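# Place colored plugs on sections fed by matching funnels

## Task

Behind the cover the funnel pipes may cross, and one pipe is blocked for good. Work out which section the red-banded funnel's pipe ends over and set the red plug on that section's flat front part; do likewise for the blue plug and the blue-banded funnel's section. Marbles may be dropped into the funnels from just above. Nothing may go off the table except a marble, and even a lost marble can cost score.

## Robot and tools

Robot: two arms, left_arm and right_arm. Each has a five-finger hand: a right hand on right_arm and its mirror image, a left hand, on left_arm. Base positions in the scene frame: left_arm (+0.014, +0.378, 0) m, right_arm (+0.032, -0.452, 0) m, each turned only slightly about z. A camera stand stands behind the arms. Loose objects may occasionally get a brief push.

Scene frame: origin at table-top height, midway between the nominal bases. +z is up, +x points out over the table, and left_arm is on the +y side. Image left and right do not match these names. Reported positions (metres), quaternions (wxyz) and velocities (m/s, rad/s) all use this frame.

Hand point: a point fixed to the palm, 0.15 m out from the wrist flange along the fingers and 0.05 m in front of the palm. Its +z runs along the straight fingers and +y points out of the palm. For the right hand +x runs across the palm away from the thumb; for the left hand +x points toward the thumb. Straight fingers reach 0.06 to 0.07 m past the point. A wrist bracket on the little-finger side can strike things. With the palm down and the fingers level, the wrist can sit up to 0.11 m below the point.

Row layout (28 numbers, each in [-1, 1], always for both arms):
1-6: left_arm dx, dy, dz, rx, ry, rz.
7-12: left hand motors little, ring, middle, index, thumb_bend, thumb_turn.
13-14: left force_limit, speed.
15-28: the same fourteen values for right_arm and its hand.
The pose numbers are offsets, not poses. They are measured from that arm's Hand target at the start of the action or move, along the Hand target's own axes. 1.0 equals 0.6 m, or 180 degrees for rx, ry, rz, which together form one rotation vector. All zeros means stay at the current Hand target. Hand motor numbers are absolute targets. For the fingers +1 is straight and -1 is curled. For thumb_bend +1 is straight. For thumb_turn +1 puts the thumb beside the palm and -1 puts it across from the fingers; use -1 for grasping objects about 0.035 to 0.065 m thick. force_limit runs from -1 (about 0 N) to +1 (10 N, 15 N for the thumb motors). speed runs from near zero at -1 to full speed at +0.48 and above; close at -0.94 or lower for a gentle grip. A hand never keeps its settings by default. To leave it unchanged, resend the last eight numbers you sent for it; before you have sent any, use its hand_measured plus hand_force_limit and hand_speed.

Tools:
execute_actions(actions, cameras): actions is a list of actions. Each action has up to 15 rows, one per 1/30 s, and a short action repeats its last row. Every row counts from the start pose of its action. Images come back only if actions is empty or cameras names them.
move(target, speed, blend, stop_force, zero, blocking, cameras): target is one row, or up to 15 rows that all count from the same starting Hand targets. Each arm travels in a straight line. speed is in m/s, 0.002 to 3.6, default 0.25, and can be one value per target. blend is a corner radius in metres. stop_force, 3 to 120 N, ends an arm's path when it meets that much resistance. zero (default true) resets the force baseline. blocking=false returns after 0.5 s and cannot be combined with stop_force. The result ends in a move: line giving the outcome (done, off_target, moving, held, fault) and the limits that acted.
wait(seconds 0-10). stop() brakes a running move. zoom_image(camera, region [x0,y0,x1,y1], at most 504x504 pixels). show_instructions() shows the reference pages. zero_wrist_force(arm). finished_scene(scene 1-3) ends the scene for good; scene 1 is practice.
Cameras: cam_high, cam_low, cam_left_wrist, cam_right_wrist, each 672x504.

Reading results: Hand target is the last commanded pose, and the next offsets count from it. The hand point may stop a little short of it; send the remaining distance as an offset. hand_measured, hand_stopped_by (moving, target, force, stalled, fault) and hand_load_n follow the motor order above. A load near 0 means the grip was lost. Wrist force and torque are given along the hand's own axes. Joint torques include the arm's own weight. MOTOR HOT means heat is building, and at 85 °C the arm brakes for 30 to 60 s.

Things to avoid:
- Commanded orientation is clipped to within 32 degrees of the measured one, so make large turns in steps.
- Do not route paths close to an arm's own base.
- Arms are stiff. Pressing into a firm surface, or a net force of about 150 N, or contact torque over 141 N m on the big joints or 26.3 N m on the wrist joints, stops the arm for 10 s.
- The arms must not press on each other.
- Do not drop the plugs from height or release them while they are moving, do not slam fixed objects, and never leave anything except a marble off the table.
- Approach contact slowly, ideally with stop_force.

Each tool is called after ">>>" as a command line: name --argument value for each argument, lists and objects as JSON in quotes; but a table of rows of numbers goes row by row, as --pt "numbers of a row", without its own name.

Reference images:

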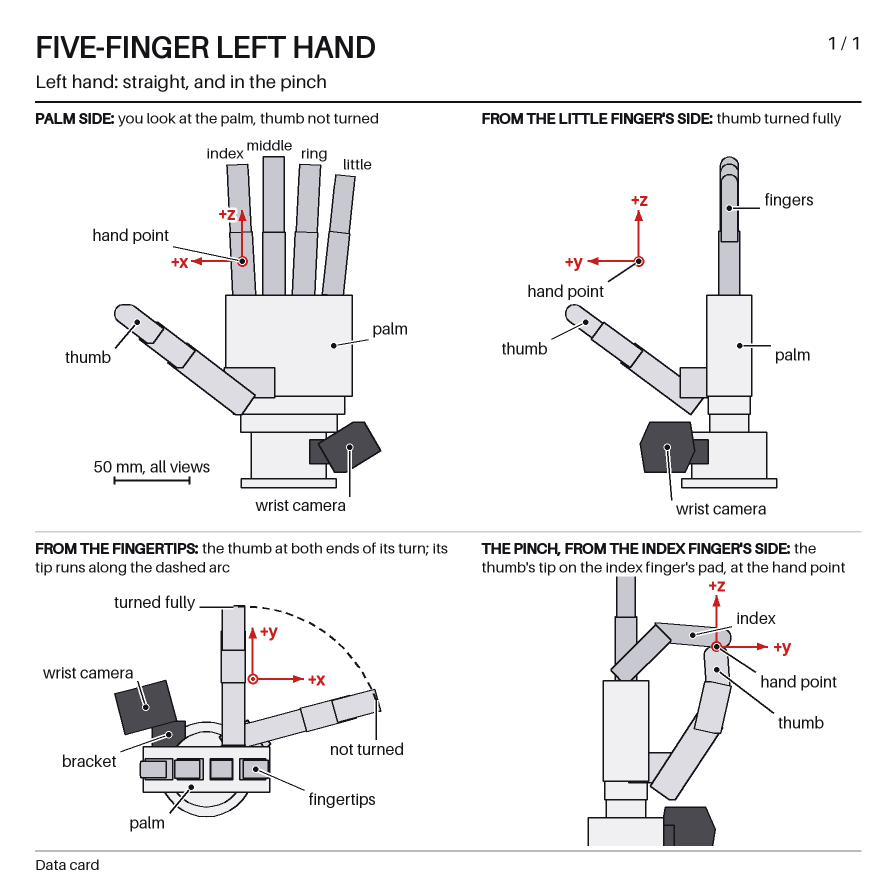

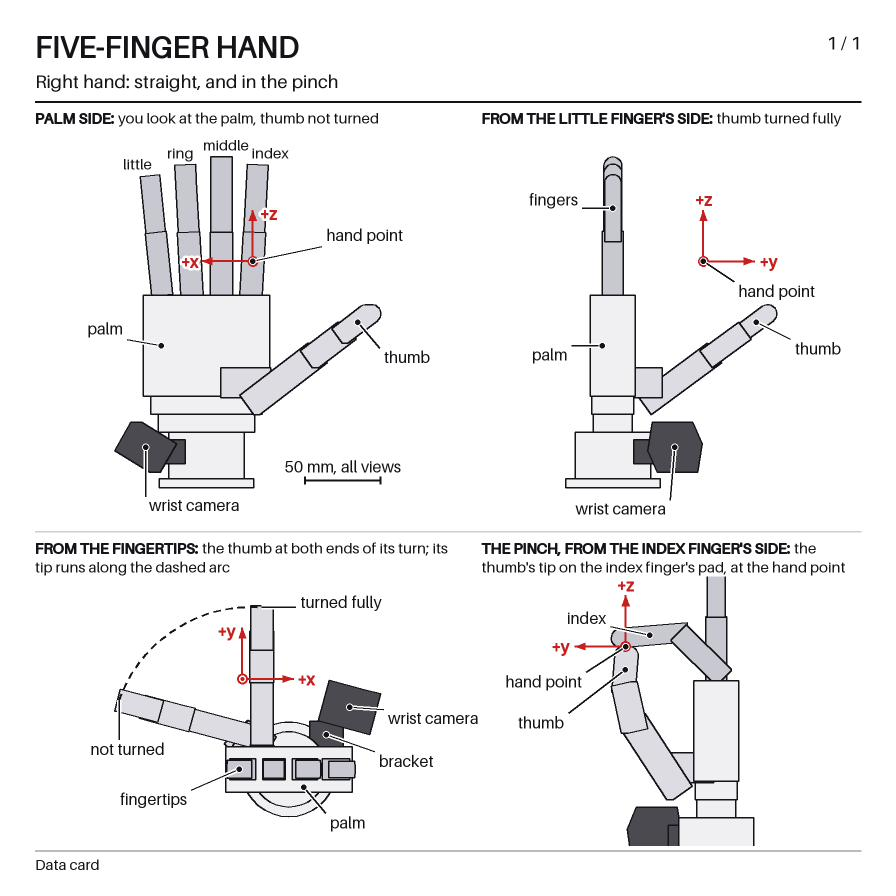

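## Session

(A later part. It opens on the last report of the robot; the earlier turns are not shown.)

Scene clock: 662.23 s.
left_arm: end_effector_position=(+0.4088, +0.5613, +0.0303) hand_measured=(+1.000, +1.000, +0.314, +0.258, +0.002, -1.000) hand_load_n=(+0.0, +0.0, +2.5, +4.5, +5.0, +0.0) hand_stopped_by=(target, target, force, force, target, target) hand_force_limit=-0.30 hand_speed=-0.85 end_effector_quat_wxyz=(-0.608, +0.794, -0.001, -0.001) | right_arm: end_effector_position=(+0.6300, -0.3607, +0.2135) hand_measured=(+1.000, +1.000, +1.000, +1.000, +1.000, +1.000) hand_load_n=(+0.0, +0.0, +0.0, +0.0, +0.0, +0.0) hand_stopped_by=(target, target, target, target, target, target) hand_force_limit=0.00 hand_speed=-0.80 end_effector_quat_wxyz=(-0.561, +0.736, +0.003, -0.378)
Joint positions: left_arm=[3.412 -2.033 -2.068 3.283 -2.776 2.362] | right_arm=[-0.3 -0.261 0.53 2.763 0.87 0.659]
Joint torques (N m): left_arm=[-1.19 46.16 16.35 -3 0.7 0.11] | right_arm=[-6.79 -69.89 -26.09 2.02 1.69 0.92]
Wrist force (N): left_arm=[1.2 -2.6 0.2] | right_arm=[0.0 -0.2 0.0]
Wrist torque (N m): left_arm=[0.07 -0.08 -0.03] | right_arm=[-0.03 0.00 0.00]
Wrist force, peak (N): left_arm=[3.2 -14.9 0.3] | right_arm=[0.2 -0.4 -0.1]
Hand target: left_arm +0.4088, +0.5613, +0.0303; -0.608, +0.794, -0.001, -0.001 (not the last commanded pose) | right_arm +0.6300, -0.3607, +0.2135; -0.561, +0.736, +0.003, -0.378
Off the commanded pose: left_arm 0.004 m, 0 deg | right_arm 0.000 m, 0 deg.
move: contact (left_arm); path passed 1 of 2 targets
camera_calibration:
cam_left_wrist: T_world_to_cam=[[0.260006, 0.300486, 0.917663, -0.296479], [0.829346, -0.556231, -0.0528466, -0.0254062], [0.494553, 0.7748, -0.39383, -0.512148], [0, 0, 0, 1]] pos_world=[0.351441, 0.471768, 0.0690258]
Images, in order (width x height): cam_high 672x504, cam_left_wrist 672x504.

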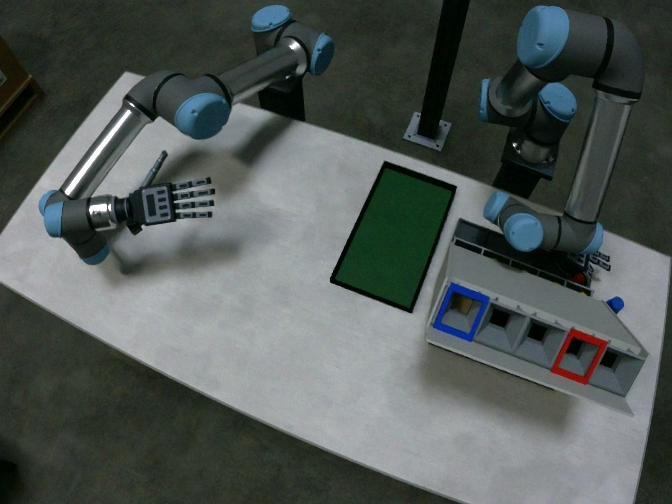

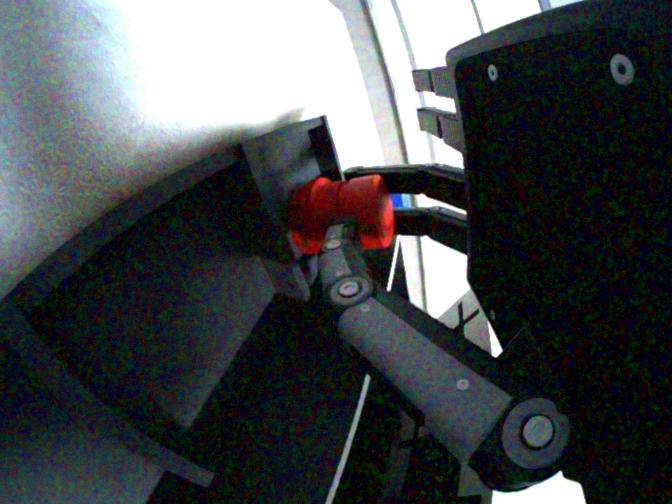

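>>> move --target '[0,0,0,0,0,0,1,1,0.7,0.7,0.0,-1,-0.3,-0.5,0,0,0,0,0,0,1,1,1,1,1,1,0,-0.8]' --cameras '["cam_left_wrist"]'

>>> zoom_image --camera "cam_left_wrist" --region '[220, 100, 430, 320]'

Scene clock: 667.60 s.
left_arm: end_effector_position=(+0.4088, +0.5613, +0.0303) hand_measured=(+1.000, +1.000, +0.700, +0.700, +0.000, -1.000) hand_load_n=(-0.5, +0.0, +0.0, +0.0, +0.0, +0.0) hand_stopped_by=(target, target, target, target, target, target) hand_force_limit=-0.30 hand_speed=-0.50 end_effector_quat_wxyz=(-0.608, +0.794, -0.001, -0.001) | right_arm: end_effector_position=(+0.6300, -0.3607, +0.2135) hand_measured=(+1.000, +1.000, +1.000, +1.000, +1.000, +1.000) hand_load_n=(+0.0, +0.0, +0.0, +0.0, +0.0, +0.0) hand_stopped_by=(target, target, target, target, target, target) hand_force_limit=0.00 hand_speed=-0.80 end_effector_quat_wxyz=(-0.561, +0.736, +0.003, -0.378)
Joint positions: left_arm=[3.412 -2.033 -2.068 3.283 -2.776 2.362] | right_arm=[-0.3 -0.261 0.53 2.763 0.87 0.659]
Joint torques (N m): left_arm=[0.61 46.3 16.38 -1.85 -0.7 -1.02] | right_arm=[-6.11 -69.02 -25.68 1.95 1.67 1.04]
Wrist force (N): left_arm=[0.1 1.7 -0.4] | right_arm=[0.0 -0.1 0.0]
Wrist torque (N m): left_arm=[0.13 -0.10 -0.11] | right_arm=[-0.01 0.00 0.00]
Wrist force, peak (N): left_arm=[1.7 -3.1 -0.2] | right_arm=[0.0 -0.4 -0.2]
Hand target: left_arm +0.4088, +0.5613, +0.0303; -0.608, +0.794, -0.001, -0.001 | right_arm +0.6300, -0.3607, +0.2135; -0.561, +0.736, +0.003, -0.378
Off the commanded pose: left_arm 0.000 m, 0 deg | right_arm 0.000 m, 0 deg.
move: done
camera_calibration:
cam_left_wrist: T_world_to_cam=[[0.260006, 0.300486, 0.917663, -0.296479], [0.829346, -0.556231, -0.0528466, -0.0254062], [0.494553, 0.7748, -0.39383, -0.512148], [0, 0, 0, 1]] pos_world=[0.351441, 0.471768, 0.0690258]
Images, in order (width x height): cam_left_wrist 672x504.

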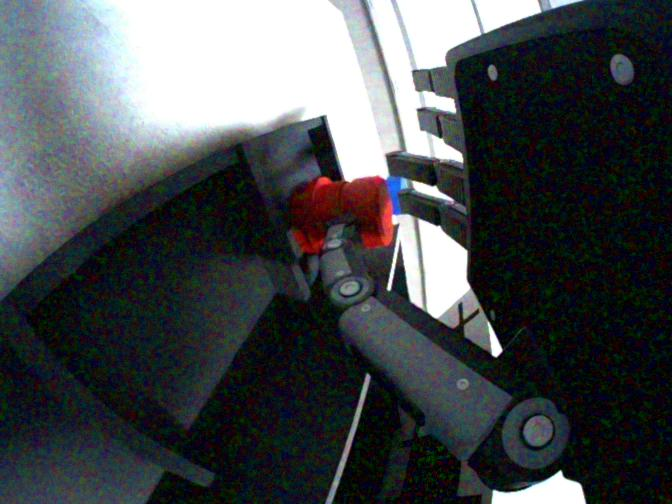

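Scaled by 2.291 from the camera's 672x504 image, which has a finer 960x720 frame.

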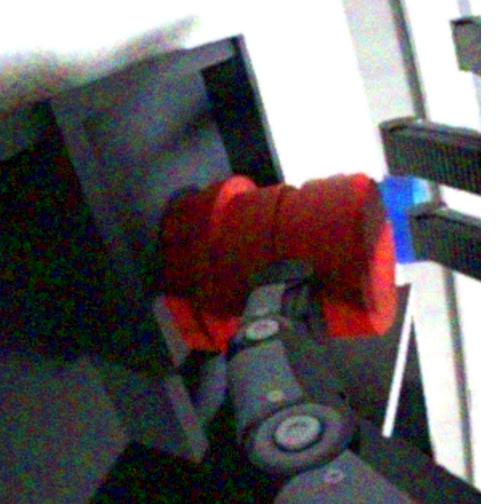

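>>> move --pt "0 0.0035 -0.0129 0 0 0 1 1 0.7 0.7 0.0 -1 -0.3 -0.5 0 0 0 0 0 0 1 1 1 1 1 1 0 -0.8" --pt "0 -0.1575 -0.056 0 0 0 1 1 0.7 0.7 0.0 -1 -0.3 -0.5 0 0 0 0 0 0 1 1 1 1 1 1 0 -0.8" --pt "-0.015 -0.1865 0.0518 0 0.2415 0.0647 1 1 0.7 0.7 0.0 -1 -0.3 -0.5 0 0 0 0 0 0 1 1 1 1 1 1 0 -0.8" --speed '[0.05,0.15,0.25]' --blend '[0.002,0.03,0]' --cameras '["cam_left_wrist","cam_high"]'

Scene clock: 676.17 s.
left_arm: end_effector_position=(+0.4000, +0.6205, +0.1302) hand_measured=(+1.000, +1.000, +0.700, +0.700, +0.000, -1.000) hand_load_n=(+0.0, +0.0, +0.0, +0.0, +0.0, +0.0) hand_stopped_by=(target, target, target, target, target, target) hand_force_limit=-0.30 hand_speed=-0.50 end_effector_quat_wxyz=(-0.561, +0.734, -0.304, +0.232) | right_arm: end_effector_position=(+0.6300, -0.3607, +0.2135) hand_measured=(+1.000, +1.000, +1.000, +1.000, +1.000, +1.000) hand_load_n=(+0.0, +0.0, +0.0, +0.0, +0.0, -0.5) hand_stopped_by=(target, target, target, target, target, target) hand_force_limit=0.00 hand_speed=-0.80 end_effector_quat_wxyz=(-0.561, +0.736, +0.003, -0.378)
Joint positions: left_arm=[4.246 -1.317 -2.433 3.473 -1.276 3.224] | right_arm=[-0.3 -0.261 0.53 2.763 0.87 0.659]
Joint torques (N m): left_arm=[7.67 -5.81 22.01 -0.73 1.17 1.56] | right_arm=[-5.93 -69.74 -25.49 2.05 1.7 0.92]
Wrist force (N): left_arm=[0.1 1.6 0.0] | right_arm=[0.1 0.0 -0.1]
Wrist torque (N m): left_arm=[0.07 -0.06 0.00] | right_arm=[0.00 -0.02 0.01]
Wrist force, peak (N): left_arm=[0.1 3.1 -0.5] | right_arm=[0.2 -0.4 0.0]
Hand target: left_arm +0.4001, +0.6205, +0.1302; -0.561, +0.734, -0.304, +0.232 | right_arm +0.6300, -0.3607, +0.2135; -0.561, +0.736, +0.003, -0.378
Off the commanded pose: left_arm 0.000 m, 0 deg | right_arm 0.000 m, 0 deg.
move: done
camera_calibration:
cam_left_wrist: T_world_to_cam=[[0.395621, 0.0308184, 0.917897, -0.290669], [0.193181, -0.97987, -0.0503632, 0.537063], [0.897867, 0.197244, -0.39361, -0.317376], [0, 0, 0, 1]] pos_world=[0.296206, 0.597811, 0.16893]
Images, in order (width x height): cam_high 672x504, cam_left_wrist 672x504.

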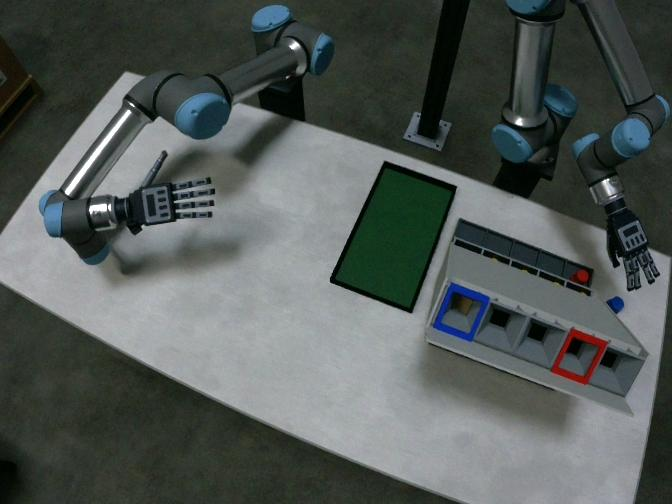

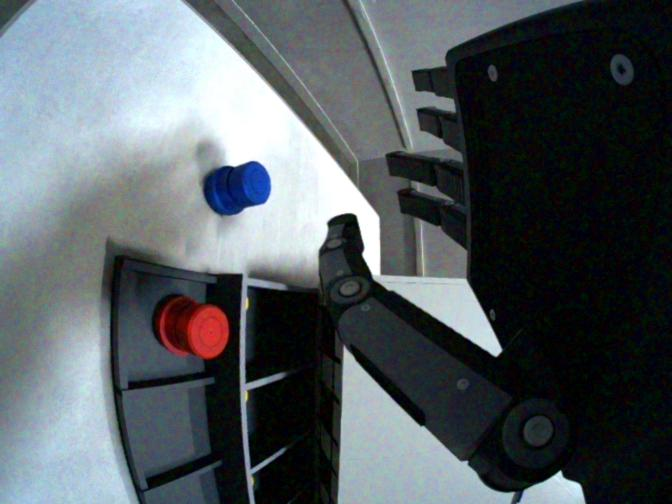

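>>> zoom_image --camera "cam_left_wrist" --region '[180, 130, 300, 250]'

Scaled by 4.200 from the camera's 672x504 image, which has a finer 960x720 frame.

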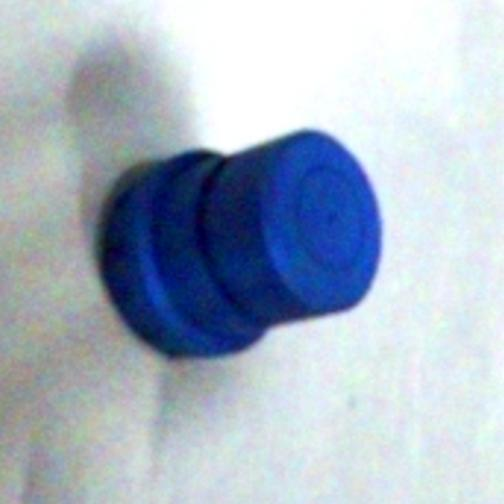

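>>> move --pt "-0.0216 0.0749 0.1068 0 0 0 1 1 0.7 0.7 0.0 -1 -0.3 -0.5 0 0 0 0 0 0 1 1 1 1 1 1 0 -0.8" --pt "-0.0216 0.1444 0.1255 0 0 0 1 1 0.7 0.7 0.0 -1 -0.3 -0.5 0 0 0 0 0 0 1 1 1 1 1 1 0 -0.8" --speed '[0.12,0.05]' --stop_force 5 --cameras '["cam_left_wrist"]'

Scene clock: 705.67 s.
left_arm: end_effector_position=(+0.4262, +0.6650, +0.0269) hand_measured=(+1.000, +1.000, +0.700, +0.700, +0.000, -1.000) hand_load_n=(+0.0, +0.0, +0.0, +0.0, +0.0, +0.0) hand_stopped_by=(target, target, target, target, target, target) hand_force_limit=-0.30 hand_speed=-0.50 end_effector_quat_wxyz=(-0.561, +0.734, -0.304, +0.232) | right_arm: end_effector_position=(+0.6300, -0.3607, +0.2135) hand_measured=(+1.000, +1.000, +1.000, +1.000, +1.000, +1.000) hand_load_n=(+0.0, +0.0, -0.5, +0.0, +0.0, -0.5) hand_stopped_by=(target, target, target, target, target, target) hand_force_limit=0.00 hand_speed=-0.80 end_effector_quat_wxyz=(-0.561, +0.736, +0.003, -0.378)
Joint positions: left_arm=[4.235 -1.726 -2.444 3.894 -1.287 3.221] | right_arm=[-0.3 -0.261 0.53 2.763 0.87 0.659]
Joint torques (N m): left_arm=[-9 6.65 6.23 2.15 -1.68 -1.41] | right_arm=[-6.84 -69.46 -25.73 2.07 1.68 1.01]
Wrist force (N): left_arm=[0.2 1.6 -0.2] | right_arm=[-0.2 -0.1 -0.1]
Wrist torque (N m): left_arm=[0.10 -0.07 0.09] | right_arm=[-0.02 0.02 -0.01]
Wrist force, peak (N): left_arm=[0.3 2.0 0.1] | right_arm=[0.1 -0.4 -0.1]
Hand target: left_arm +0.4262, +0.6650, +0.0269; -0.561, +0.734, -0.304, +0.232 | right_arm +0.6300, -0.3607, +0.2135; -0.561, +0.736, +0.003, -0.378
Off the commanded pose: left_arm 0.000 m, 0 deg | right_arm 0.000 m, 0 deg.
move: done
camera_calibration:
cam_left_wrist: T_world_to_cam=[[0.395541, 0.0308012, 0.917932, -0.207556], [0.193097, -0.979888, -0.0503264, 0.570538], [0.89792, 0.197156, -0.393534, -0.390323], [0, 0, 0, 1]] pos_world=[0.322406, 0.64241, 0.06563]
Images, in order (width x height): cam_left_wrist 672x504.

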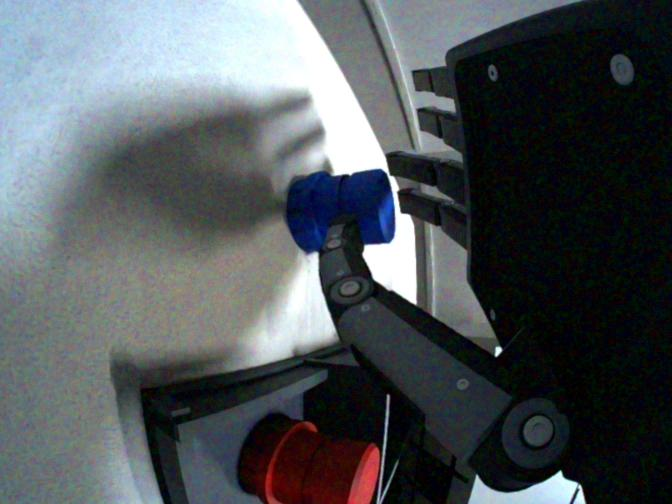

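>>> move --pt "0.0075 0 0 0 0 0 1 1 0.7 1 0.0 -1 -0.1 -0.5 0 0 0 0 0 0 1 1 1 1 1 1 0 -0.8" --pt "0.0075 0 0 0 0 0 1 1 -0.15 1 0.0 -1 -0.1 -0.85 0 0 0 0 0 0 1 1 1 1 1 1 0 -0.8" --speed 0.05 --cameras '["cam_left_wrist"]'

Scene clock: 759.23 s.
left_arm: end_effector_position=(+0.4294, +0.6619, +0.0269) hand_measured=(+1.000, +1.000, +0.370, +1.000, +0.000, -1.000) hand_load_n=(+0.0, +0.0, +6.0, +0.0, +2.0, +0.0) hand_stopped_by=(target, target, force, target, target, target) hand_force_limit=-0.10 hand_speed=-0.85 end_effector_quat_wxyz=(-0.561, +0.734, -0.304, +0.232) | right_arm: end_effector_position=(+0.6300, -0.3607, +0.2135) hand_measured=(+1.000, +1.000, +1.000, +1.000, +1.000, +1.000) hand_load_n=(+0.0, +0.0, +0.0, +0.0, +0.0, -0.5) hand_stopped_by=(target, target, target, target, target, target) hand_force_limit=0.00 hand_speed=-0.80 end_effector_quat_wxyz=(-0.561, +0.736, +0.003, -0.378)
Joint positions: left_arm=[4.217 -1.728 -2.441 3.894 -1.304 3.216] | right_arm=[-0.3 -0.261 0.53 2.763 0.87 0.659]
Joint torques (N m): left_arm=[-8.49 6.81 11.02 -1.95 -1.6 -1.15] | right_arm=[-7.61 -70.19 -25.89 1.96 1.6 1.03]
Wrist force (N): left_arm=[0.0 -10.4 -0.8] | right_arm=[0.0 -0.2 -0.2]
Wrist torque (N m): left_arm=[-0.05 -0.04 0.32] | right_arm=[-0.01 0.00 0.00]
Wrist force, peak (N): left_arm=[0.2 -10.9 -0.7] | right_arm=[0.3 -0.3 -0.3]
Hand target: left_arm +0.4294, +0.6619, +0.0269; -0.561, +0.734, -0.304, +0.232 | right_arm +0.6300, -0.3607, +0.2135; -0.561, +0.736, +0.003, -0.378
Off the commanded pose: left_arm 0.000 m, 0 deg | right_arm 0.000 m, 0 deg.
move: done
camera_calibration:
cam_left_wrist: T_world_to_cam=[[0.395438, 0.0306845, 0.91798, -0.20871], [0.193136, -0.979875, -0.0504436, 0.566776], [0.897957, 0.197242, -0.393406, -0.392601], [0, 0, 0, 1]] pos_world=[0.325606, 0.639211, 0.0657302]
Images, in order (width x height): cam_left_wrist 672x504.

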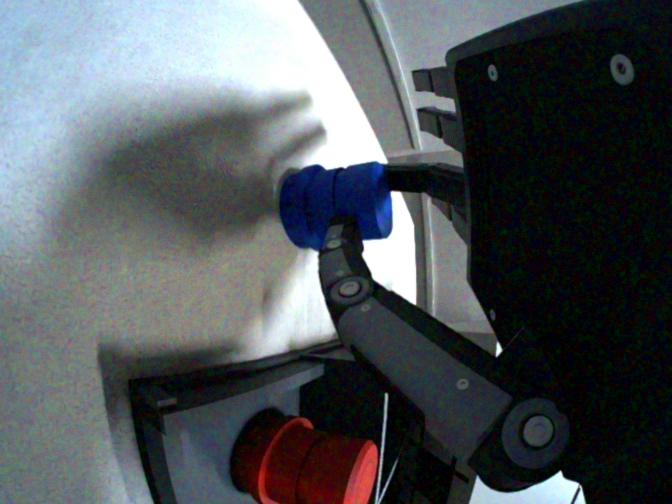

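>>> move --pt "0 0 0 0 0 0 1 1 0.7 1 0.0 -1 -0.1 -0.3 0 0 0 0 0 0 1 1 1 1 1 1 0 -0.8" --pt "0 0.0062 0.009 0 0 0 1 1 0.7 1 0.0 -1 -0.1 -0.3 0 0 0 0 0 0 1 1 1 1 1 1 0 -0.8" --pt "0 0.0062 0.009 0 0 0 1 1 -0.16 1 0.0 -1 -0.1 -0.85 0 0 0 0 0 0 1 1 1 1 1 1 0 -0.8" --speed 0.05 --cameras '["cam_left_wrist"]'

Scene clock: 764.47 s.
left_arm: end_effector_position=(+0.4324, +0.6649, +0.0219) hand_measured=(+1.000, +1.000, +0.412, +1.000, +0.000, -1.000) hand_load_n=(+0.0, +0.0, +6.0, +0.0, +2.5, +0.5) hand_stopped_by=(target, target, force, target, target, target) hand_force_limit=-0.10 hand_speed=-0.85 end_effector_quat_wxyz=(-0.561, +0.734, -0.304, +0.232) | right_arm: end_effector_position=(+0.6300, -0.3607, +0.2135) hand_measured=(+1.000, +1.000, +1.000, +1.000, +1.000, +1.000) hand_load_n=(+0.0, +0.0, +0.0, +0.0, +0.0, +0.0) hand_stopped_by=(target, target, target, target, target, target) hand_force_limit=0.00 hand_speed=-0.80 end_effector_quat_wxyz=(-0.561, +0.736, +0.003, -0.378)
Joint positions: left_arm=[4.213 -1.752 -2.433 3.911 -1.308 3.215] | right_arm=[-0.3 -0.261 0.53 2.763 0.87 0.659]
Joint torques (N m): left_arm=[-8.09 6.98 11.59 -1.7 -1.76 -1.21] | right_arm=[-7.01 -70.22 -26.35 2.06 1.76 1.09]
Wrist force (N): left_arm=[-0.2 -8.3 -1.0] | right_arm=[0.0 -0.1 -0.1]
Wrist torque (N m): left_arm=[-0.09 0.00 0.26] | right_arm=[0.00 0.01 0.00]
Wrist force, peak (N): left_arm=[-0.2 -11.1 -0.8] | right_arm=[0.0 -0.4 -0.1]
Hand target: left_arm +0.4324, +0.6649, +0.0219; -0.561, +0.734, -0.304, +0.232 | right_arm +0.6300, -0.3607, +0.2135; -0.561, +0.736, +0.003, -0.378
Off the commanded pose: left_arm 0.000 m, 0 deg | right_arm 0.000 m, 0 deg.
move: done
camera_calibration:
cam_left_wrist: T_world_to_cam=[[0.395438, 0.0306845, 0.91798, -0.205307], [0.193136, -0.979875, -0.0504436, 0.568879], [0.897957, 0.197242, -0.393406, -0.397893], [0, 0, 0, 1]] pos_world=[0.328606, 0.642211, 0.0606302]
Images, in order (width x height): cam_left_wrist 672x504.

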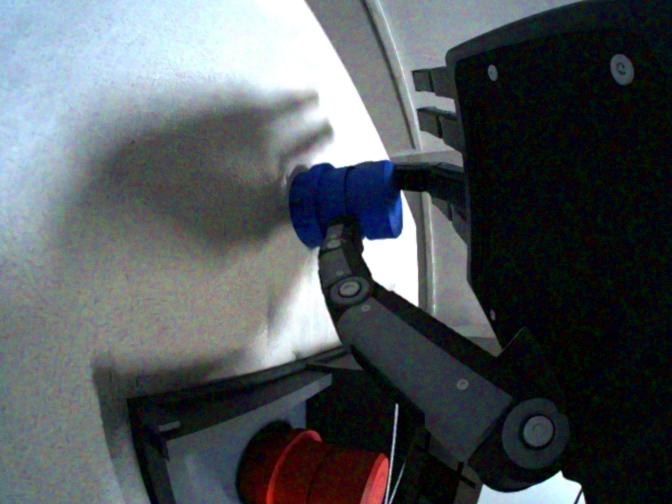

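>>> move --pt "0 0 0 0 0 0 1 1 0.7 0.7 0.0 -1 -0.1 -0.3 0 0 0 0 0 0 1 1 1 1 1 1 0 -0.8" --pt "-0.007 -0.0113 -0.0061 0 0 0 1 1 0.7 0.7 0.0 -1 -0.1 -0.3 0 0 0 0 0 0 1 1 1 1 1 1 0 -0.8" --pt "-0.007 0.0016 -0.0026 0 0 0 1 1 0.7 0.7 0.0 -1 -0.1 -0.3 0 0 0 0 0 0 1 1 1 1 1 1 0 -0.8" --pt "-0.007 0.0016 -0.0026 0 0 0 1 1 -0.15 -0.15 0.0 -1 -0.3 -0.85 0 0 0 0 0 0 1 1 1 1 1 1 0 -0.8" --speed 0.05 --cameras '["cam_left_wrist"]'

Scene clock: 801.40 s.
left_arm: end_effector_position=(+0.4282, +0.6666, +0.0214) hand_measured=(+1.000, +1.000, +0.424, +0.368, +0.000, -1.000) hand_load_n=(+0.0, +0.0, +3.0, +4.5, +2.5, +0.0) hand_stopped_by=(target, target, force, force, target, target) hand_force_limit=-0.30 hand_speed=-0.85 end_effector_quat_wxyz=(-0.561, +0.734, -0.304, +0.232) | right_arm: end_effector_position=(+0.6300, -0.3607, +0.2135) hand_measured=(+1.000, +1.000, +1.000, +1.000, +1.000, +1.000) hand_load_n=(+0.0, +0.0, +0.0, +0.0, +0.0, +0.0) hand_stopped_by=(target, target, target, target, target, target) hand_force_limit=0.00 hand_speed=-0.80 end_effector_quat_wxyz=(-0.561, +0.736, +0.003, -0.378)
Joint positions: left_arm=[4.231 -1.749 -2.441 3.914 -1.291 3.22] | right_arm=[-0.3 -0.261 0.53 2.763 0.87 0.659]
Joint torques (N m): left_arm=[-5.72 6.66 6.75 -2.48 -1.7 -1.19] | right_arm=[-7.95 -69.99 -25.47 1.88 1.7 1.08]
Wrist force (N): left_arm=[0.1 -11.3 -1.4] | right_arm=[0.1 -0.2 -0.1]
Wrist torque (N m): left_arm=[-0.10 -0.05 0.20] | right_arm=[-0.02 -0.02 0.00]
Wrist force, peak (N): left_arm=[0.3 -11.9 -1.4] | right_arm=[-0.1 -0.3 -0.4]
Hand target: left_arm +0.4282, +0.6666, +0.0214; -0.561, +0.734, -0.304, +0.232 | right_arm +0.6300, -0.3607, +0.2135; -0.561, +0.736, +0.003, -0.378
Off the commanded pose: left_arm 0.000 m, 0 deg | right_arm 0.000 m, 0 deg.
move: done
camera_calibration:
cam_left_wrist: T_world_to_cam=[[0.395559, 0.0307115, 0.917927, -0.203252], [0.193061, -0.979891, -0.0504103, 0.571382], [0.89792, 0.197156, -0.393534, -0.394489], [0, 0, 0, 1]] pos_world=[0.324306, 0.64391, 0.0601299]
Images, in order (width x height): cam_left_wrist 672x504.

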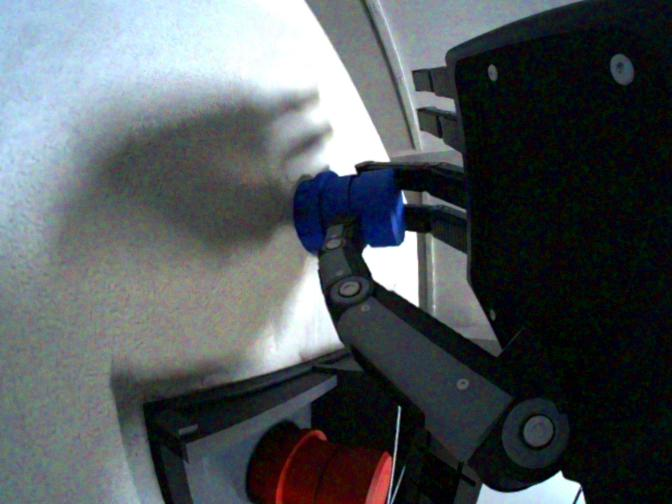

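>>> zoom_image --camera "cam_left_wrist" --region '[270, 140, 430, 300]'

Scaled by 3.150 from the camera's 672x504 image, which has a finer 960x720 frame.

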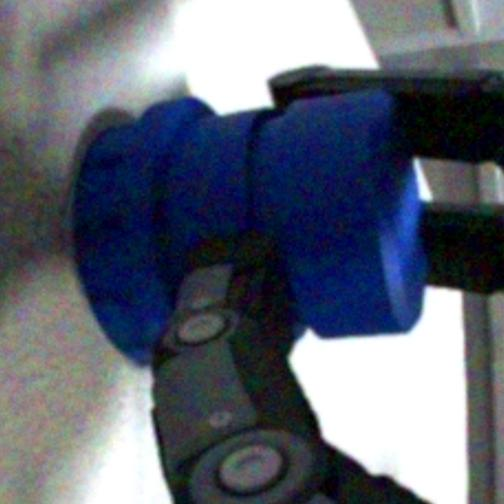

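>>> move --pt "0 0 0 0 0 0 1 1 0.7 0.7 0.0 -1 -0.3 -0.3 0 0 0 0 0 0 1 1 1 1 1 1 0 -0.8" --pt "0 -0.0056 -0.0015 0 0 0 1 1 0.7 0.7 0.0 -1 -0.3 -0.3 0 0 0 0 0 0 1 1 1 1 1 1 0 -0.8" --pt "0 -0.0056 -0.0015 0 0 0 1 1 -0.15 -0.15 0.0 -1 -0.3 -0.85 0 0 0 0 0 0 1 1 1 1 1 1 0 -0.8" --speed 0.05 --cameras '["cam_left_wrist"]'

Scene clock: 817.57 s.
left_arm: end_effector_position=(+0.4282, +0.6666, +0.0249) hand_measured=(+1.000, +1.000, +0.382, +0.326, +0.000, -1.000) hand_load_n=(+0.0, +0.0, +2.5, +4.5, +3.0, -0.5) hand_stopped_by=(target, target, force, force, target, target) hand_force_limit=-0.30 hand_speed=-0.85 end_effector_quat_wxyz=(-0.561, +0.734, -0.304, +0.232) | right_arm: end_effector_position=(+0.6300, -0.3607, +0.2135) hand_measured=(+1.000, +1.000, +1.000, +1.000, +1.000, +1.000) hand_load_n=(+0.0, +0.0, +0.0, +0.0, +0.0, +0.0) hand_stopped_by=(target, target, target, target, target, target) hand_force_limit=0.00 hand_speed=-0.80 end_effector_quat_wxyz=(-0.561, +0.736, +0.003, -0.378)
Joint positions: left_arm=[4.231 -1.738 -2.438 3.9 -1.291 3.22] | right_arm=[-0.3 -0.261 0.53 2.763 0.87 0.659]
Joint torques (N m): left_arm=[-5.81 29.62 13.27 -0.71 -1.67 0.39] | right_arm=[-7.49 -69.66 -26.24 2.03 1.66 0.94]
Wrist force (N): left_arm=[0.3 -7.5 -1.0] | right_arm=[-0.1 -0.1 -0.2]
Wrist torque (N m): left_arm=[-0.09 -0.08 0.16] | right_arm=[0.00 0.01 -0.01]
Wrist force, peak (N): left_arm=[0.3 -11.9 -1.5] | right_arm=[0.1 -0.4 -0.1]
Hand target: left_arm +0.4282, +0.6666, +0.0249; -0.561, +0.734, -0.304, +0.232 | right_arm +0.6300, -0.3607, +0.2135; -0.561, +0.736, +0.003, -0.378
Off the commanded pose: left_arm 0.000 m, 0 deg | right_arm 0.000 m, 0 deg.
move: done
camera_calibration:
cam_left_wrist: T_world_to_cam=[[0.395541, 0.0308012, 0.917932, -0.206518], [0.193097, -0.979888, -0.0503264, 0.57154], [0.89792, 0.197156, -0.393534, -0.393111], [0, 0, 0, 1]] pos_world=[0.324306, 0.64391, 0.06363]
Images, in order (width x height): cam_left_wrist 672x504.

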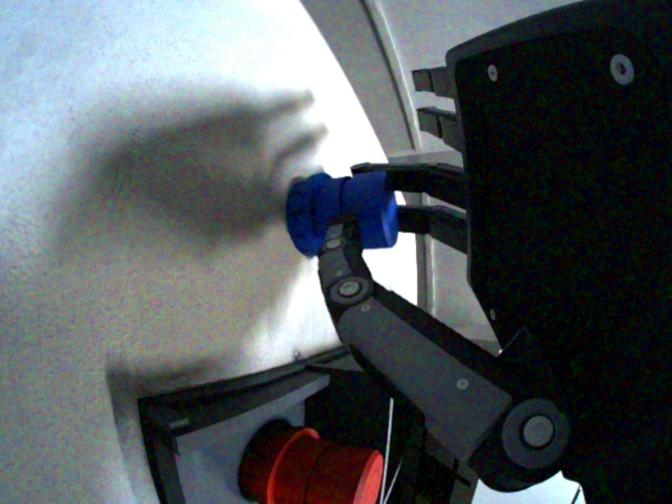

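>>> move --pt "0 0 0 0 0 0 1 1 0.7 0.7 0.0 -1 -0.3 -0.3 0 0 0 0 0 0 1 1 1 1 1 1 0 -0.8" --pt "0 -0.0072 -0.0019 0 0 0 1 1 0.7 0.7 0.0 -1 -0.3 -0.3 0 0 0 0 0 0 1 1 1 1 1 1 0 -0.8" --pt "0 -0.0072 -0.0019 0 0 0 1 1 -0.15 -0.15 0.0 -1 -0.3 -0.85 0 0 0 0 0 0 1 1 1 1 1 1 0 -0.8" --speed 0.05 --cameras '["cam_left_wrist"]'

>>> zoom_image --camera "cam_left_wrist" --region '[270, 140, 430, 300]'

Scene clock: 824.50 s.
left_arm: end_effector_position=(+0.4282, +0.6666, +0.0294) hand_measured=(+1.000, +1.000, +0.354, +0.312, +0.000, -1.000) hand_load_n=(+0.0, +0.0, +3.0, +4.0, +3.5, +0.0) hand_stopped_by=(target, target, force, force, target, target) hand_force_limit=-0.30 hand_speed=-0.85 end_effector_quat_wxyz=(-0.561, +0.734, -0.304, +0.232) | right_arm: end_effector_position=(+0.6300, -0.3607, +0.2135) hand_measured=(+1.000, +1.000, +1.000, +1.000, +1.000, +1.000) hand_load_n=(+0.0, +0.0, +0.0, +0.0, +0.0, -0.5) hand_stopped_by=(target, target, target, target, target, target) hand_force_limit=0.00 hand_speed=-0.80 end_effector_quat_wxyz=(-0.561, +0.736, +0.003, -0.378)
Joint positions: left_arm=[4.231 -1.724 -2.435 3.883 -1.291 3.22] | right_arm=[-0.3 -0.261 0.53 2.763 0.87 0.659]
Joint torques (N m): left_arm=[-6.66 30.33 14.76 -0.67 -1.62 -0.89] | right_arm=[-7.91 -69.69 -26.54 1.91 1.62 1.12]
Wrist force (N): left_arm=[0.1 -5.1 -0.8] | right_arm=[0.0 -0.4 -0.1]
Wrist torque (N m): left_arm=[-0.01 -0.05 0.09] | right_arm=[-0.04 0.00 0.00]
Wrist force, peak (N): left_arm=[0.5 -7.6 -1.0] | right_arm=[0.0 -0.4 -0.3]
Hand target: left_arm +0.4282, +0.6666, +0.0293; -0.561, +0.734, -0.304, +0.232 | right_arm +0.6300, -0.3607, +0.2135; -0.561, +0.736, +0.003, -0.378
Off the commanded pose: left_arm 0.000 m, 0 deg | right_arm 0.000 m, 0 deg.
move: done
camera_calibration:
cam_left_wrist: T_world_to_cam=[[0.395541, 0.0308012, 0.917932, -0.210688], [0.193097, -0.979888, -0.0503264, 0.571747], [0.89792, 0.197156, -0.393534, -0.39143], [0, 0, 0, 1]] pos_world=[0.324406, 0.64391, 0.06813]
Images, in order (width x height): cam_left_wrist 672x504.

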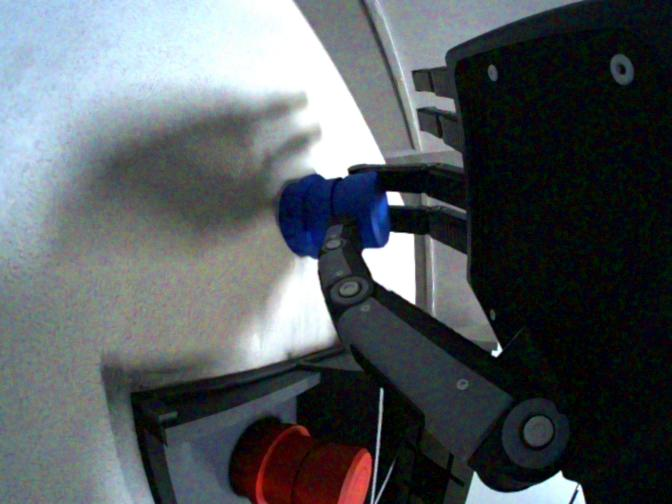

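Scaled by 3.150 from the camera's 672x504 image, which has a finer 960x720 frame.

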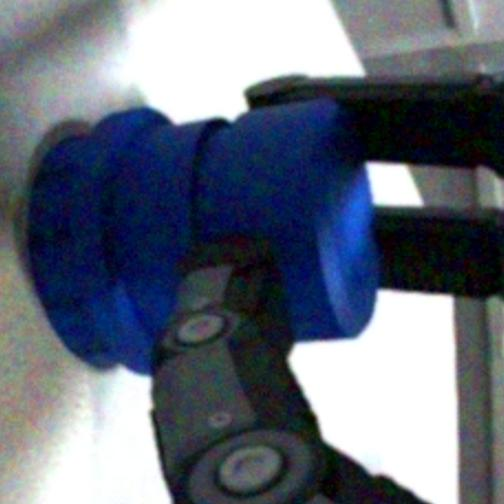

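>>> move --target '[0,-0.0483,-0.0129,0,0,0,1,1,-0.15,-0.15,0.0,-1,-0.3,-0.85,0,0,0,0,0,0,1,1,1,1,1,1,0,-0.8]' --speed 0.08 --cameras '["cam_left_wrist"]'

>>> zoom_image --camera "cam_left_wrist" --region '[270, 140, 430, 300]'

Scene clock: 828.30 s.
left_arm: end_effector_position=(+0.4283, +0.6667, +0.0593) hand_measured=(+1.000, +1.000, +0.354, +0.312, +0.002, -1.000) hand_load_n=(+0.0, +0.0, +2.0, +3.0, +6.5, +0.0) hand_stopped_by=(target, target, force, force, target, target) hand_force_limit=-0.30 hand_speed=-0.85 end_effector_quat_wxyz=(-0.561, +0.734, -0.304, +0.232) | right_arm: end_effector_position=(+0.6300, -0.3607, +0.2135) hand_measured=(+1.000, +1.000, +1.000, +1.000, +1.000, +1.000) hand_load_n=(+0.0, +0.0, +0.0, +0.0, +0.0, -0.5) hand_stopped_by=(target, target, target, target, target, target) hand_force_limit=0.00 hand_speed=-0.80 end_effector_quat_wxyz=(-0.561, +0.736, +0.003, -0.378)
Joint positions: left_arm=[4.231 -1.637 -2.407 3.768 -1.291 3.22] | right_arm=[-0.3 -0.261 0.53 2.763 0.87 0.659]
Joint torques (N m): left_arm=[8.58 33.83 21.49 -0.6 1.54 1.63] | right_arm=[-7.75 -70.1 -26.66 2.08 1.57 1.07]
Wrist force (N): left_arm=[0.3 2.4 0.2] | right_arm=[0.0 -0.1 -0.1]
Wrist torque (N m): left_arm=[0.10 -0.09 0.00] | right_arm=[-0.01 0.01 0.00]
Wrist force, peak (N): left_arm=[0.0 -5.8 -0.9] | right_arm=[0.3 -0.3 -0.2]
Hand target: left_arm +0.4283, +0.6667, +0.0593; -0.561, +0.734, -0.304, +0.232 | right_arm +0.6300, -0.3607, +0.2135; -0.561, +0.736, +0.003, -0.378
Off the commanded pose: left_arm 0.000 m, 0 deg | right_arm 0.000 m, 0 deg.
move: done
camera_calibration:
cam_left_wrist: T_world_to_cam=[[0.395549, 0.0307619, 0.91793, -0.238154], [0.193081, -0.979889, -0.0503631, 0.57334], [0.89792, 0.197156, -0.393534, -0.379773], [0, 0, 0, 1]] pos_world=[0.324506, 0.64401, 0.0980299]
Images, in order (width x height): cam_left_wrist 672x504.

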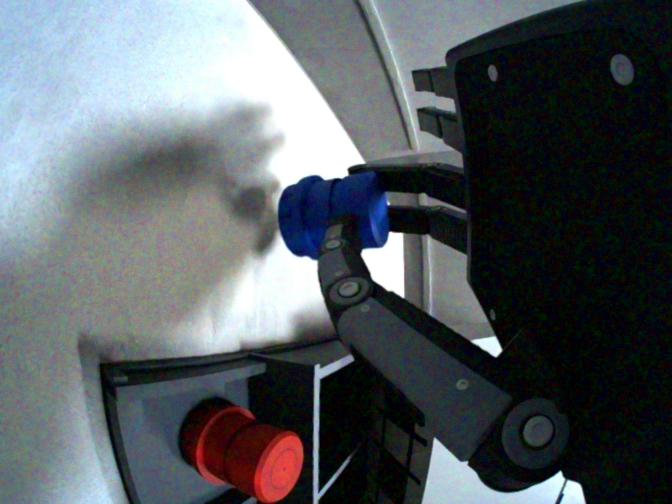

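Scaled by 3.150 from the camera's 672x504 image, which has a finer 960x720 frame.

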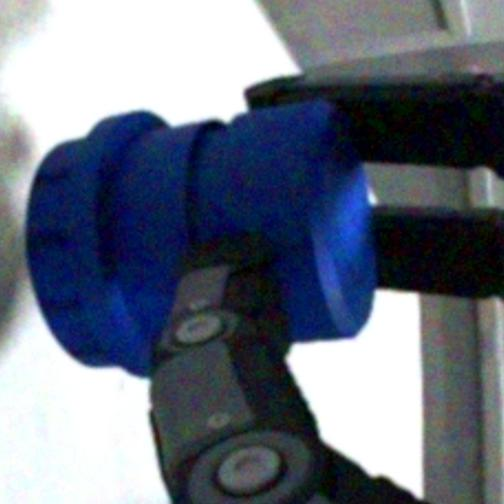

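>>> move --pt "0 -0.1138 -0.0305 0 0 0 1 1 -0.15 -0.15 0.0 -1 -0.3 -0.85 0 0 0 0 0 0 1 1 1 1 1 1 0 -0.8" --pt "0.439 0.025 -0.5485 0 0 0 1 1 -0.15 -0.15 0.0 -1 -0.3 -0.85 0 0 0 0 0 0 1 1 1 1 1 1 0 -0.8" --pt "0.4185 0.0748 -0.541 0 0.1878 0.0503 1 1 -0.15 -0.15 0.0 -1 -0.3 -0.85 0 0 0 0 0 0 1 1 1 1 1 1 0 -0.8" --speed 0.2 --blend '[0.03,0.02,0]' --cameras '["cam_left_wrist","cam_high"]'

>>> zoom_image --camera "cam_left_wrist" --region '[180, 100, 430, 350]'

Scene clock: 854.23 s.
left_arm: end_effector_position=(+0.3759, +0.2593, +0.1010) hand_measured=(+1.000, +1.000, +0.354, +0.312, +0.002, -1.000) hand_load_n=(+0.0, +0.0, +2.0, +3.0, +6.5, +0.0) hand_stopped_by=(target, target, force, force, target, target) hand_force_limit=-0.30 hand_speed=-0.85 end_effector_quat_wxyz=(-0.465, +0.609, -0.510, +0.391) | right_arm: end_effector_position=(+0.6300, -0.3607, +0.2135) hand_measured=(+1.000, +1.000, +1.000, +1.000, +1.000, +1.000) hand_load_n=(+0.0, +0.0, +0.0, +0.0, +0.0, +0.0) hand_stopped_by=(target, target, target, target, target, target) hand_force_limit=0.00 hand_speed=-0.80 end_effector_quat_wxyz=(-0.561, +0.736, +0.003, -0.378)
Joint positions: left_arm=[3.205 -1.188 -2.6 3.521 -1.691 3.107] | right_arm=[-0.3 -0.261 0.53 2.763 0.87 0.659]
Joint torques (N m): left_arm=[8.72 16.47 11.16 -0.75 1.42 1.64] | right_arm=[-8.55 -69.11 -26.13 1.88 1.59 1.05]
Wrist force (N): left_arm=[-0.2 2.5 -0.5] | right_arm=[-0.1 -0.2 -0.3]
Wrist torque (N m): left_arm=[0.17 -0.01 -0.08] | right_arm=[0.00 0.01 0.00]
Wrist force, peak (N): left_arm=[-0.1 3.8 0.3] | right_arm=[0.0 -0.5 -0.2]
Hand target: left_arm +0.3759, +0.2593, +0.1010; -0.465, +0.609, -0.510, +0.391 | right_arm +0.6300, -0.3607, +0.2135; -0.561, +0.736, +0.003, -0.378
Off the commanded pose: left_arm 0.000 m, 0 deg | right_arm 0.000 m, 0 deg.
move: done
camera_calibration:
cam_left_wrist: T_world_to_cam=[[0.340949, -0.199962, 0.918569, -0.162822], [-0.403682, -0.913584, -0.0490403, 0.393391], [0.848996, -0.35409, -0.392206, -0.0747556], [0, 0, 0, 1]] pos_world=[0.277786, 0.300367, 0.139536]
Images, in order (width x height): cam_high 672x504, cam_left_wrist 672x504.

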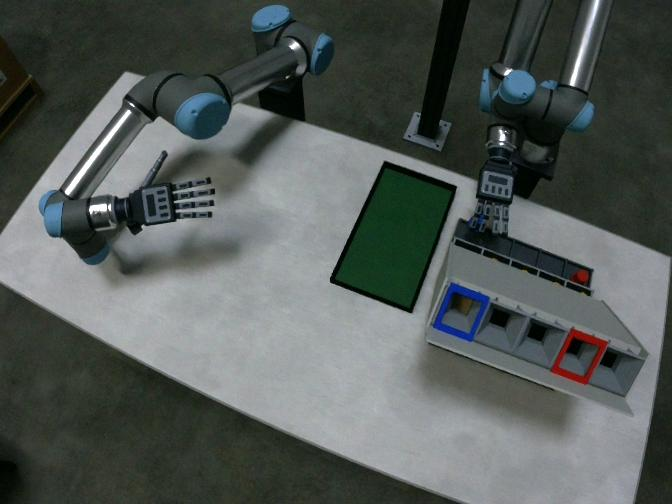

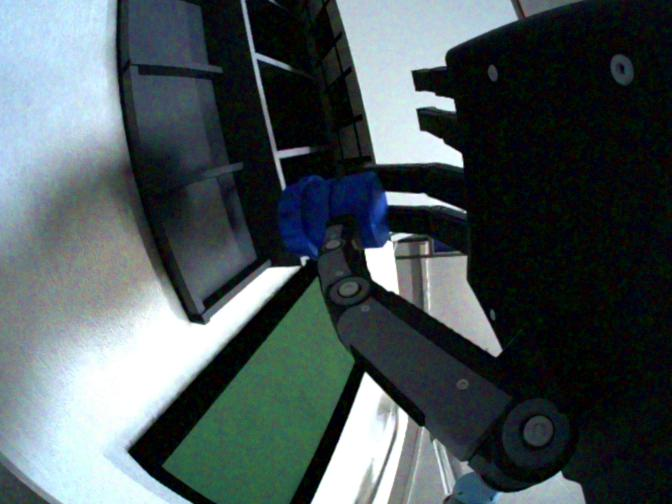

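Scaled by 2.016 from the camera's 672x504 image, which has a finer 960x720 frame.

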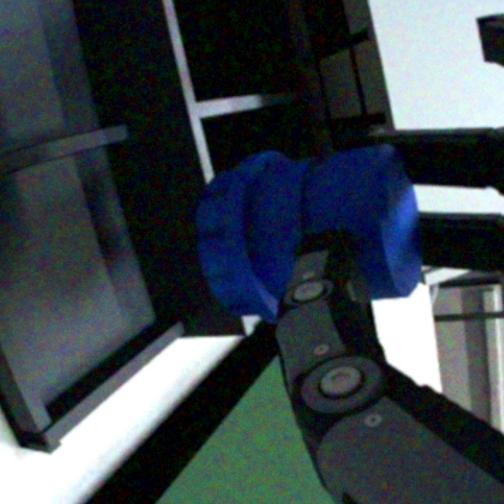

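>>> move --pt "0 0.0821 0.022 0 0 0 1 1 -0.15 -0.15 0.0 -1 -0.3 -0.85 0 0 0 0 0 0 1 1 1 1 1 1 0 -0.8" --pt "0 0.1095 0.0293 0 0 0 1 1 -0.15 -0.15 0.0 -1 -0.3 -0.85 0 0 0 0 0 0 1 1 1 1 1 1 0 -0.8" --speed '[0.06,0.03]' --stop_force 4 --cameras '["cam_left_wrist","cam_high"]'

>>> zoom_image --camera "cam_left_wrist" --region '[180, 100, 430, 350]'

Scene clock: 864.97 s.
left_arm: end_effector_position=(+0.3756, +0.2592, +0.0359) hand_measured=(+1.000, +1.000, +0.354, +0.312, +0.002, -1.000) hand_load_n=(+0.0, +0.0, -1.0, +3.0, +6.0, +0.5) hand_stopped_by=(target, target, force, force, target, target) hand_force_limit=-0.30 hand_speed=-0.85 end_effector_quat_wxyz=(-0.465, +0.609, -0.510, +0.391) | right_arm: end_effector_position=(+0.6300, -0.3607, +0.2135) hand_measured=(+1.000, +1.000, +1.000, +1.000, +1.000, +1.000) hand_load_n=(+0.0, +0.0, +0.0, +0.0, +0.0, +0.0) hand_stopped_by=(target, target, target, target, target, target) hand_force_limit=0.00 hand_speed=-0.80 end_effector_quat_wxyz=(-0.561, +0.736, +0.003, -0.378)
Joint positions: left_arm=[3.204 -1.425 -2.704 3.862 -1.691 3.107] | right_arm=[-0.3 -0.261 0.53 2.763 0.87 0.659]
Joint torques (N m): left_arm=[8.4 22.12 21.62 0.09 1.08 1.45] | right_arm=[-7.9 -70.45 -25.44 2.01 1.7 0.89]
Wrist force (N): left_arm=[-0.2 3.7 -2.9] | right_arm=[0.0 -0.1 -0.1]
Wrist torque (N m): left_arm=[0.18 -0.02 -0.07] | right_arm=[-0.02 0.01 0.00]
Wrist force, peak (N): left_arm=[0.5 -7.8 -9.9] | right_arm=[0.1 -0.3 -0.5]
Hand target: left_arm +0.3756, +0.2592, +0.0359; -0.465, +0.609, -0.510, +0.391 (not the last commanded pose) | right_arm +0.6300, -0.3607, +0.2135; -0.561, +0.736, +0.003, -0.378
Off the commanded pose: left_arm 0.003 m, 0 deg | right_arm 0.000 m, 0 deg.
move: contact (left_arm); path passed 1 of 2 targets
camera_calibration:
cam_left_wrist: T_world_to_cam=[[0.341434, -0.199839, 0.918415, -0.103192], [-0.403853, -0.91353, -0.0486381, 0.389991], [0.84872, -0.354298, -0.392616, -0.0998596], [0, 0, 0, 1]] pos_world=[0.277485, 0.300267, 0.0745349]
Images, in order (width x height): cam_high 672x504, cam_left_wrist 672x504.

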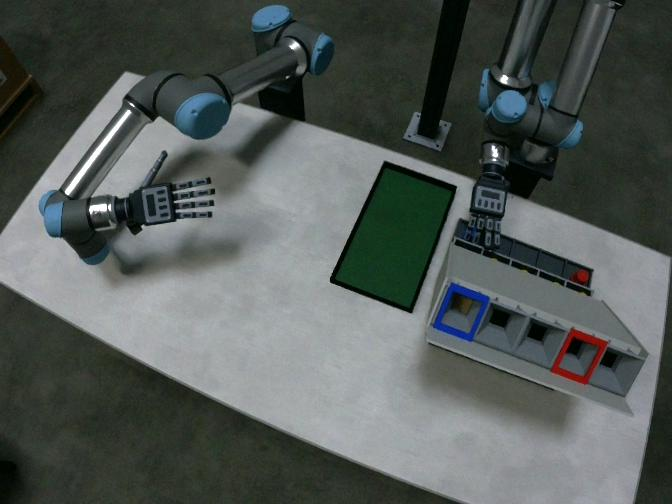

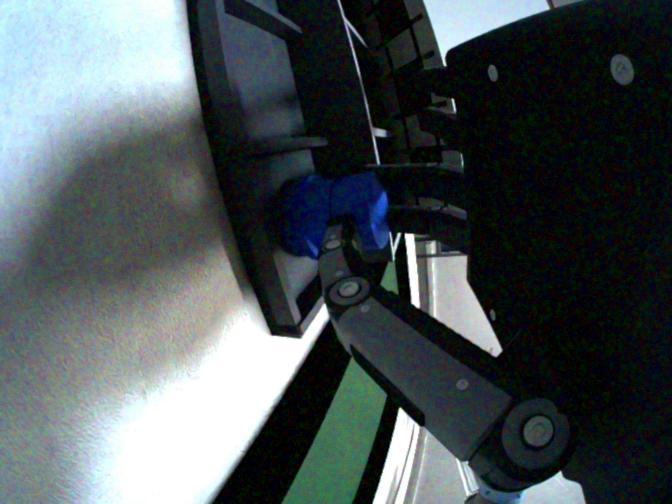

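Scaled by 2.016 from the camera's 672x504 image, which has a finer 960x720 frame.

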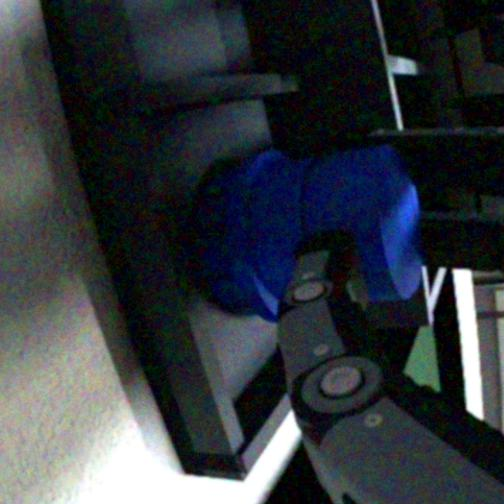

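>>> move --target '[0,0,0,0,0,0,1,1,0.6,0.6,0.0,-1,-0.3,-0.6,0,0,0,0,0,0,1,1,1,1,1,1,0,-0.8]' --cameras '["cam_left_wrist"]'

>>> zoom_image --camera "cam_left_wrist" --region '[180, 100, 430, 350]'

Scene clock: 869.90 s.
left_arm: end_effector_position=(+0.3756, +0.2592, +0.0359) hand_measured=(+1.000, +1.000, +0.384, +0.360, +0.002, -1.000) hand_load_n=(+0.0, +0.0, -11.5, -17.0, +2.5, +0.5) hand_stopped_by=(target, target, stalled, stalled, target, target) hand_force_limit=-0.30 hand_speed=-0.60 end_effector_quat_wxyz=(-0.465, +0.609, -0.510, +0.391) | right_arm: end_effector_position=(+0.6300, -0.3607, +0.2135) hand_measured=(+1.000, +1.000, +1.000, +1.000, +1.000, +1.000) hand_load_n=(+0.0, +0.0, +0.0, +0.0, +0.0, +0.0) hand_stopped_by=(target, target, target, target, target, target) hand_force_limit=0.00 hand_speed=-0.80 end_effector_quat_wxyz=(-0.561, +0.736, +0.003, -0.378)
Joint positions: left_arm=[3.204 -1.425 -2.704 3.862 -1.691 3.107] | right_arm=[-0.3 -0.261 0.53 2.763 0.87 0.659]
Joint torques (N m): left_arm=[7.98 22.11 22.12 8.18 -0.53 0.63] | right_arm=[-8.42 -69.96 -26.33 2.03 1.68 1.12]
Wrist force (N): left_arm=[-1.0 16.8 -22.4] | right_arm=[-0.1 -0.2 -0.3]
Wrist torque (N m): left_arm=[0.37 -0.16 -0.20] | right_arm=[-0.01 0.02 0.00]
Wrist force, peak (N): left_arm=[-1.2 17.4 -23.2] | right_arm=[-0.1 -0.4 0.0]
Hand target: left_arm +0.3756, +0.2592, +0.0359; -0.465, +0.609, -0.510, +0.391 | right_arm +0.6300, -0.3607, +0.2135; -0.561, +0.736, +0.003, -0.378
Off the commanded pose: left_arm 0.000 m, 0 deg | right_arm 0.000 m, 0 deg.
move: done
camera_calibration:
cam_left_wrist: T_world_to_cam=[[0.341425, -0.199894, 0.918407, -0.103172], [-0.403984, -0.913472, -0.0486365, 0.39001], [0.848662, -0.354416, -0.392636, -0.0998065], [0, 0, 0, 1]] pos_world=[0.277485, 0.300267, 0.0745348]
Images, in order (width x height): cam_left_wrist 672x504.

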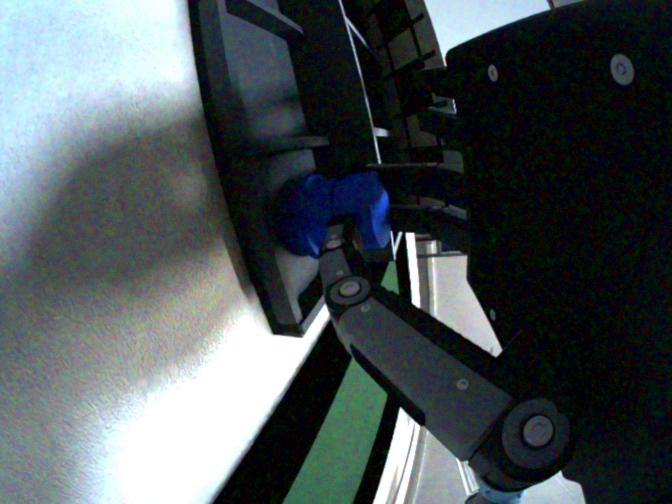

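Scaled by 2.016 from the camera's 672x504 image, which has a finer 960x720 frame.

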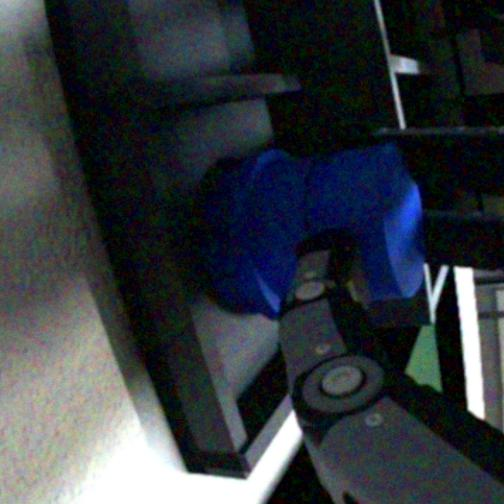

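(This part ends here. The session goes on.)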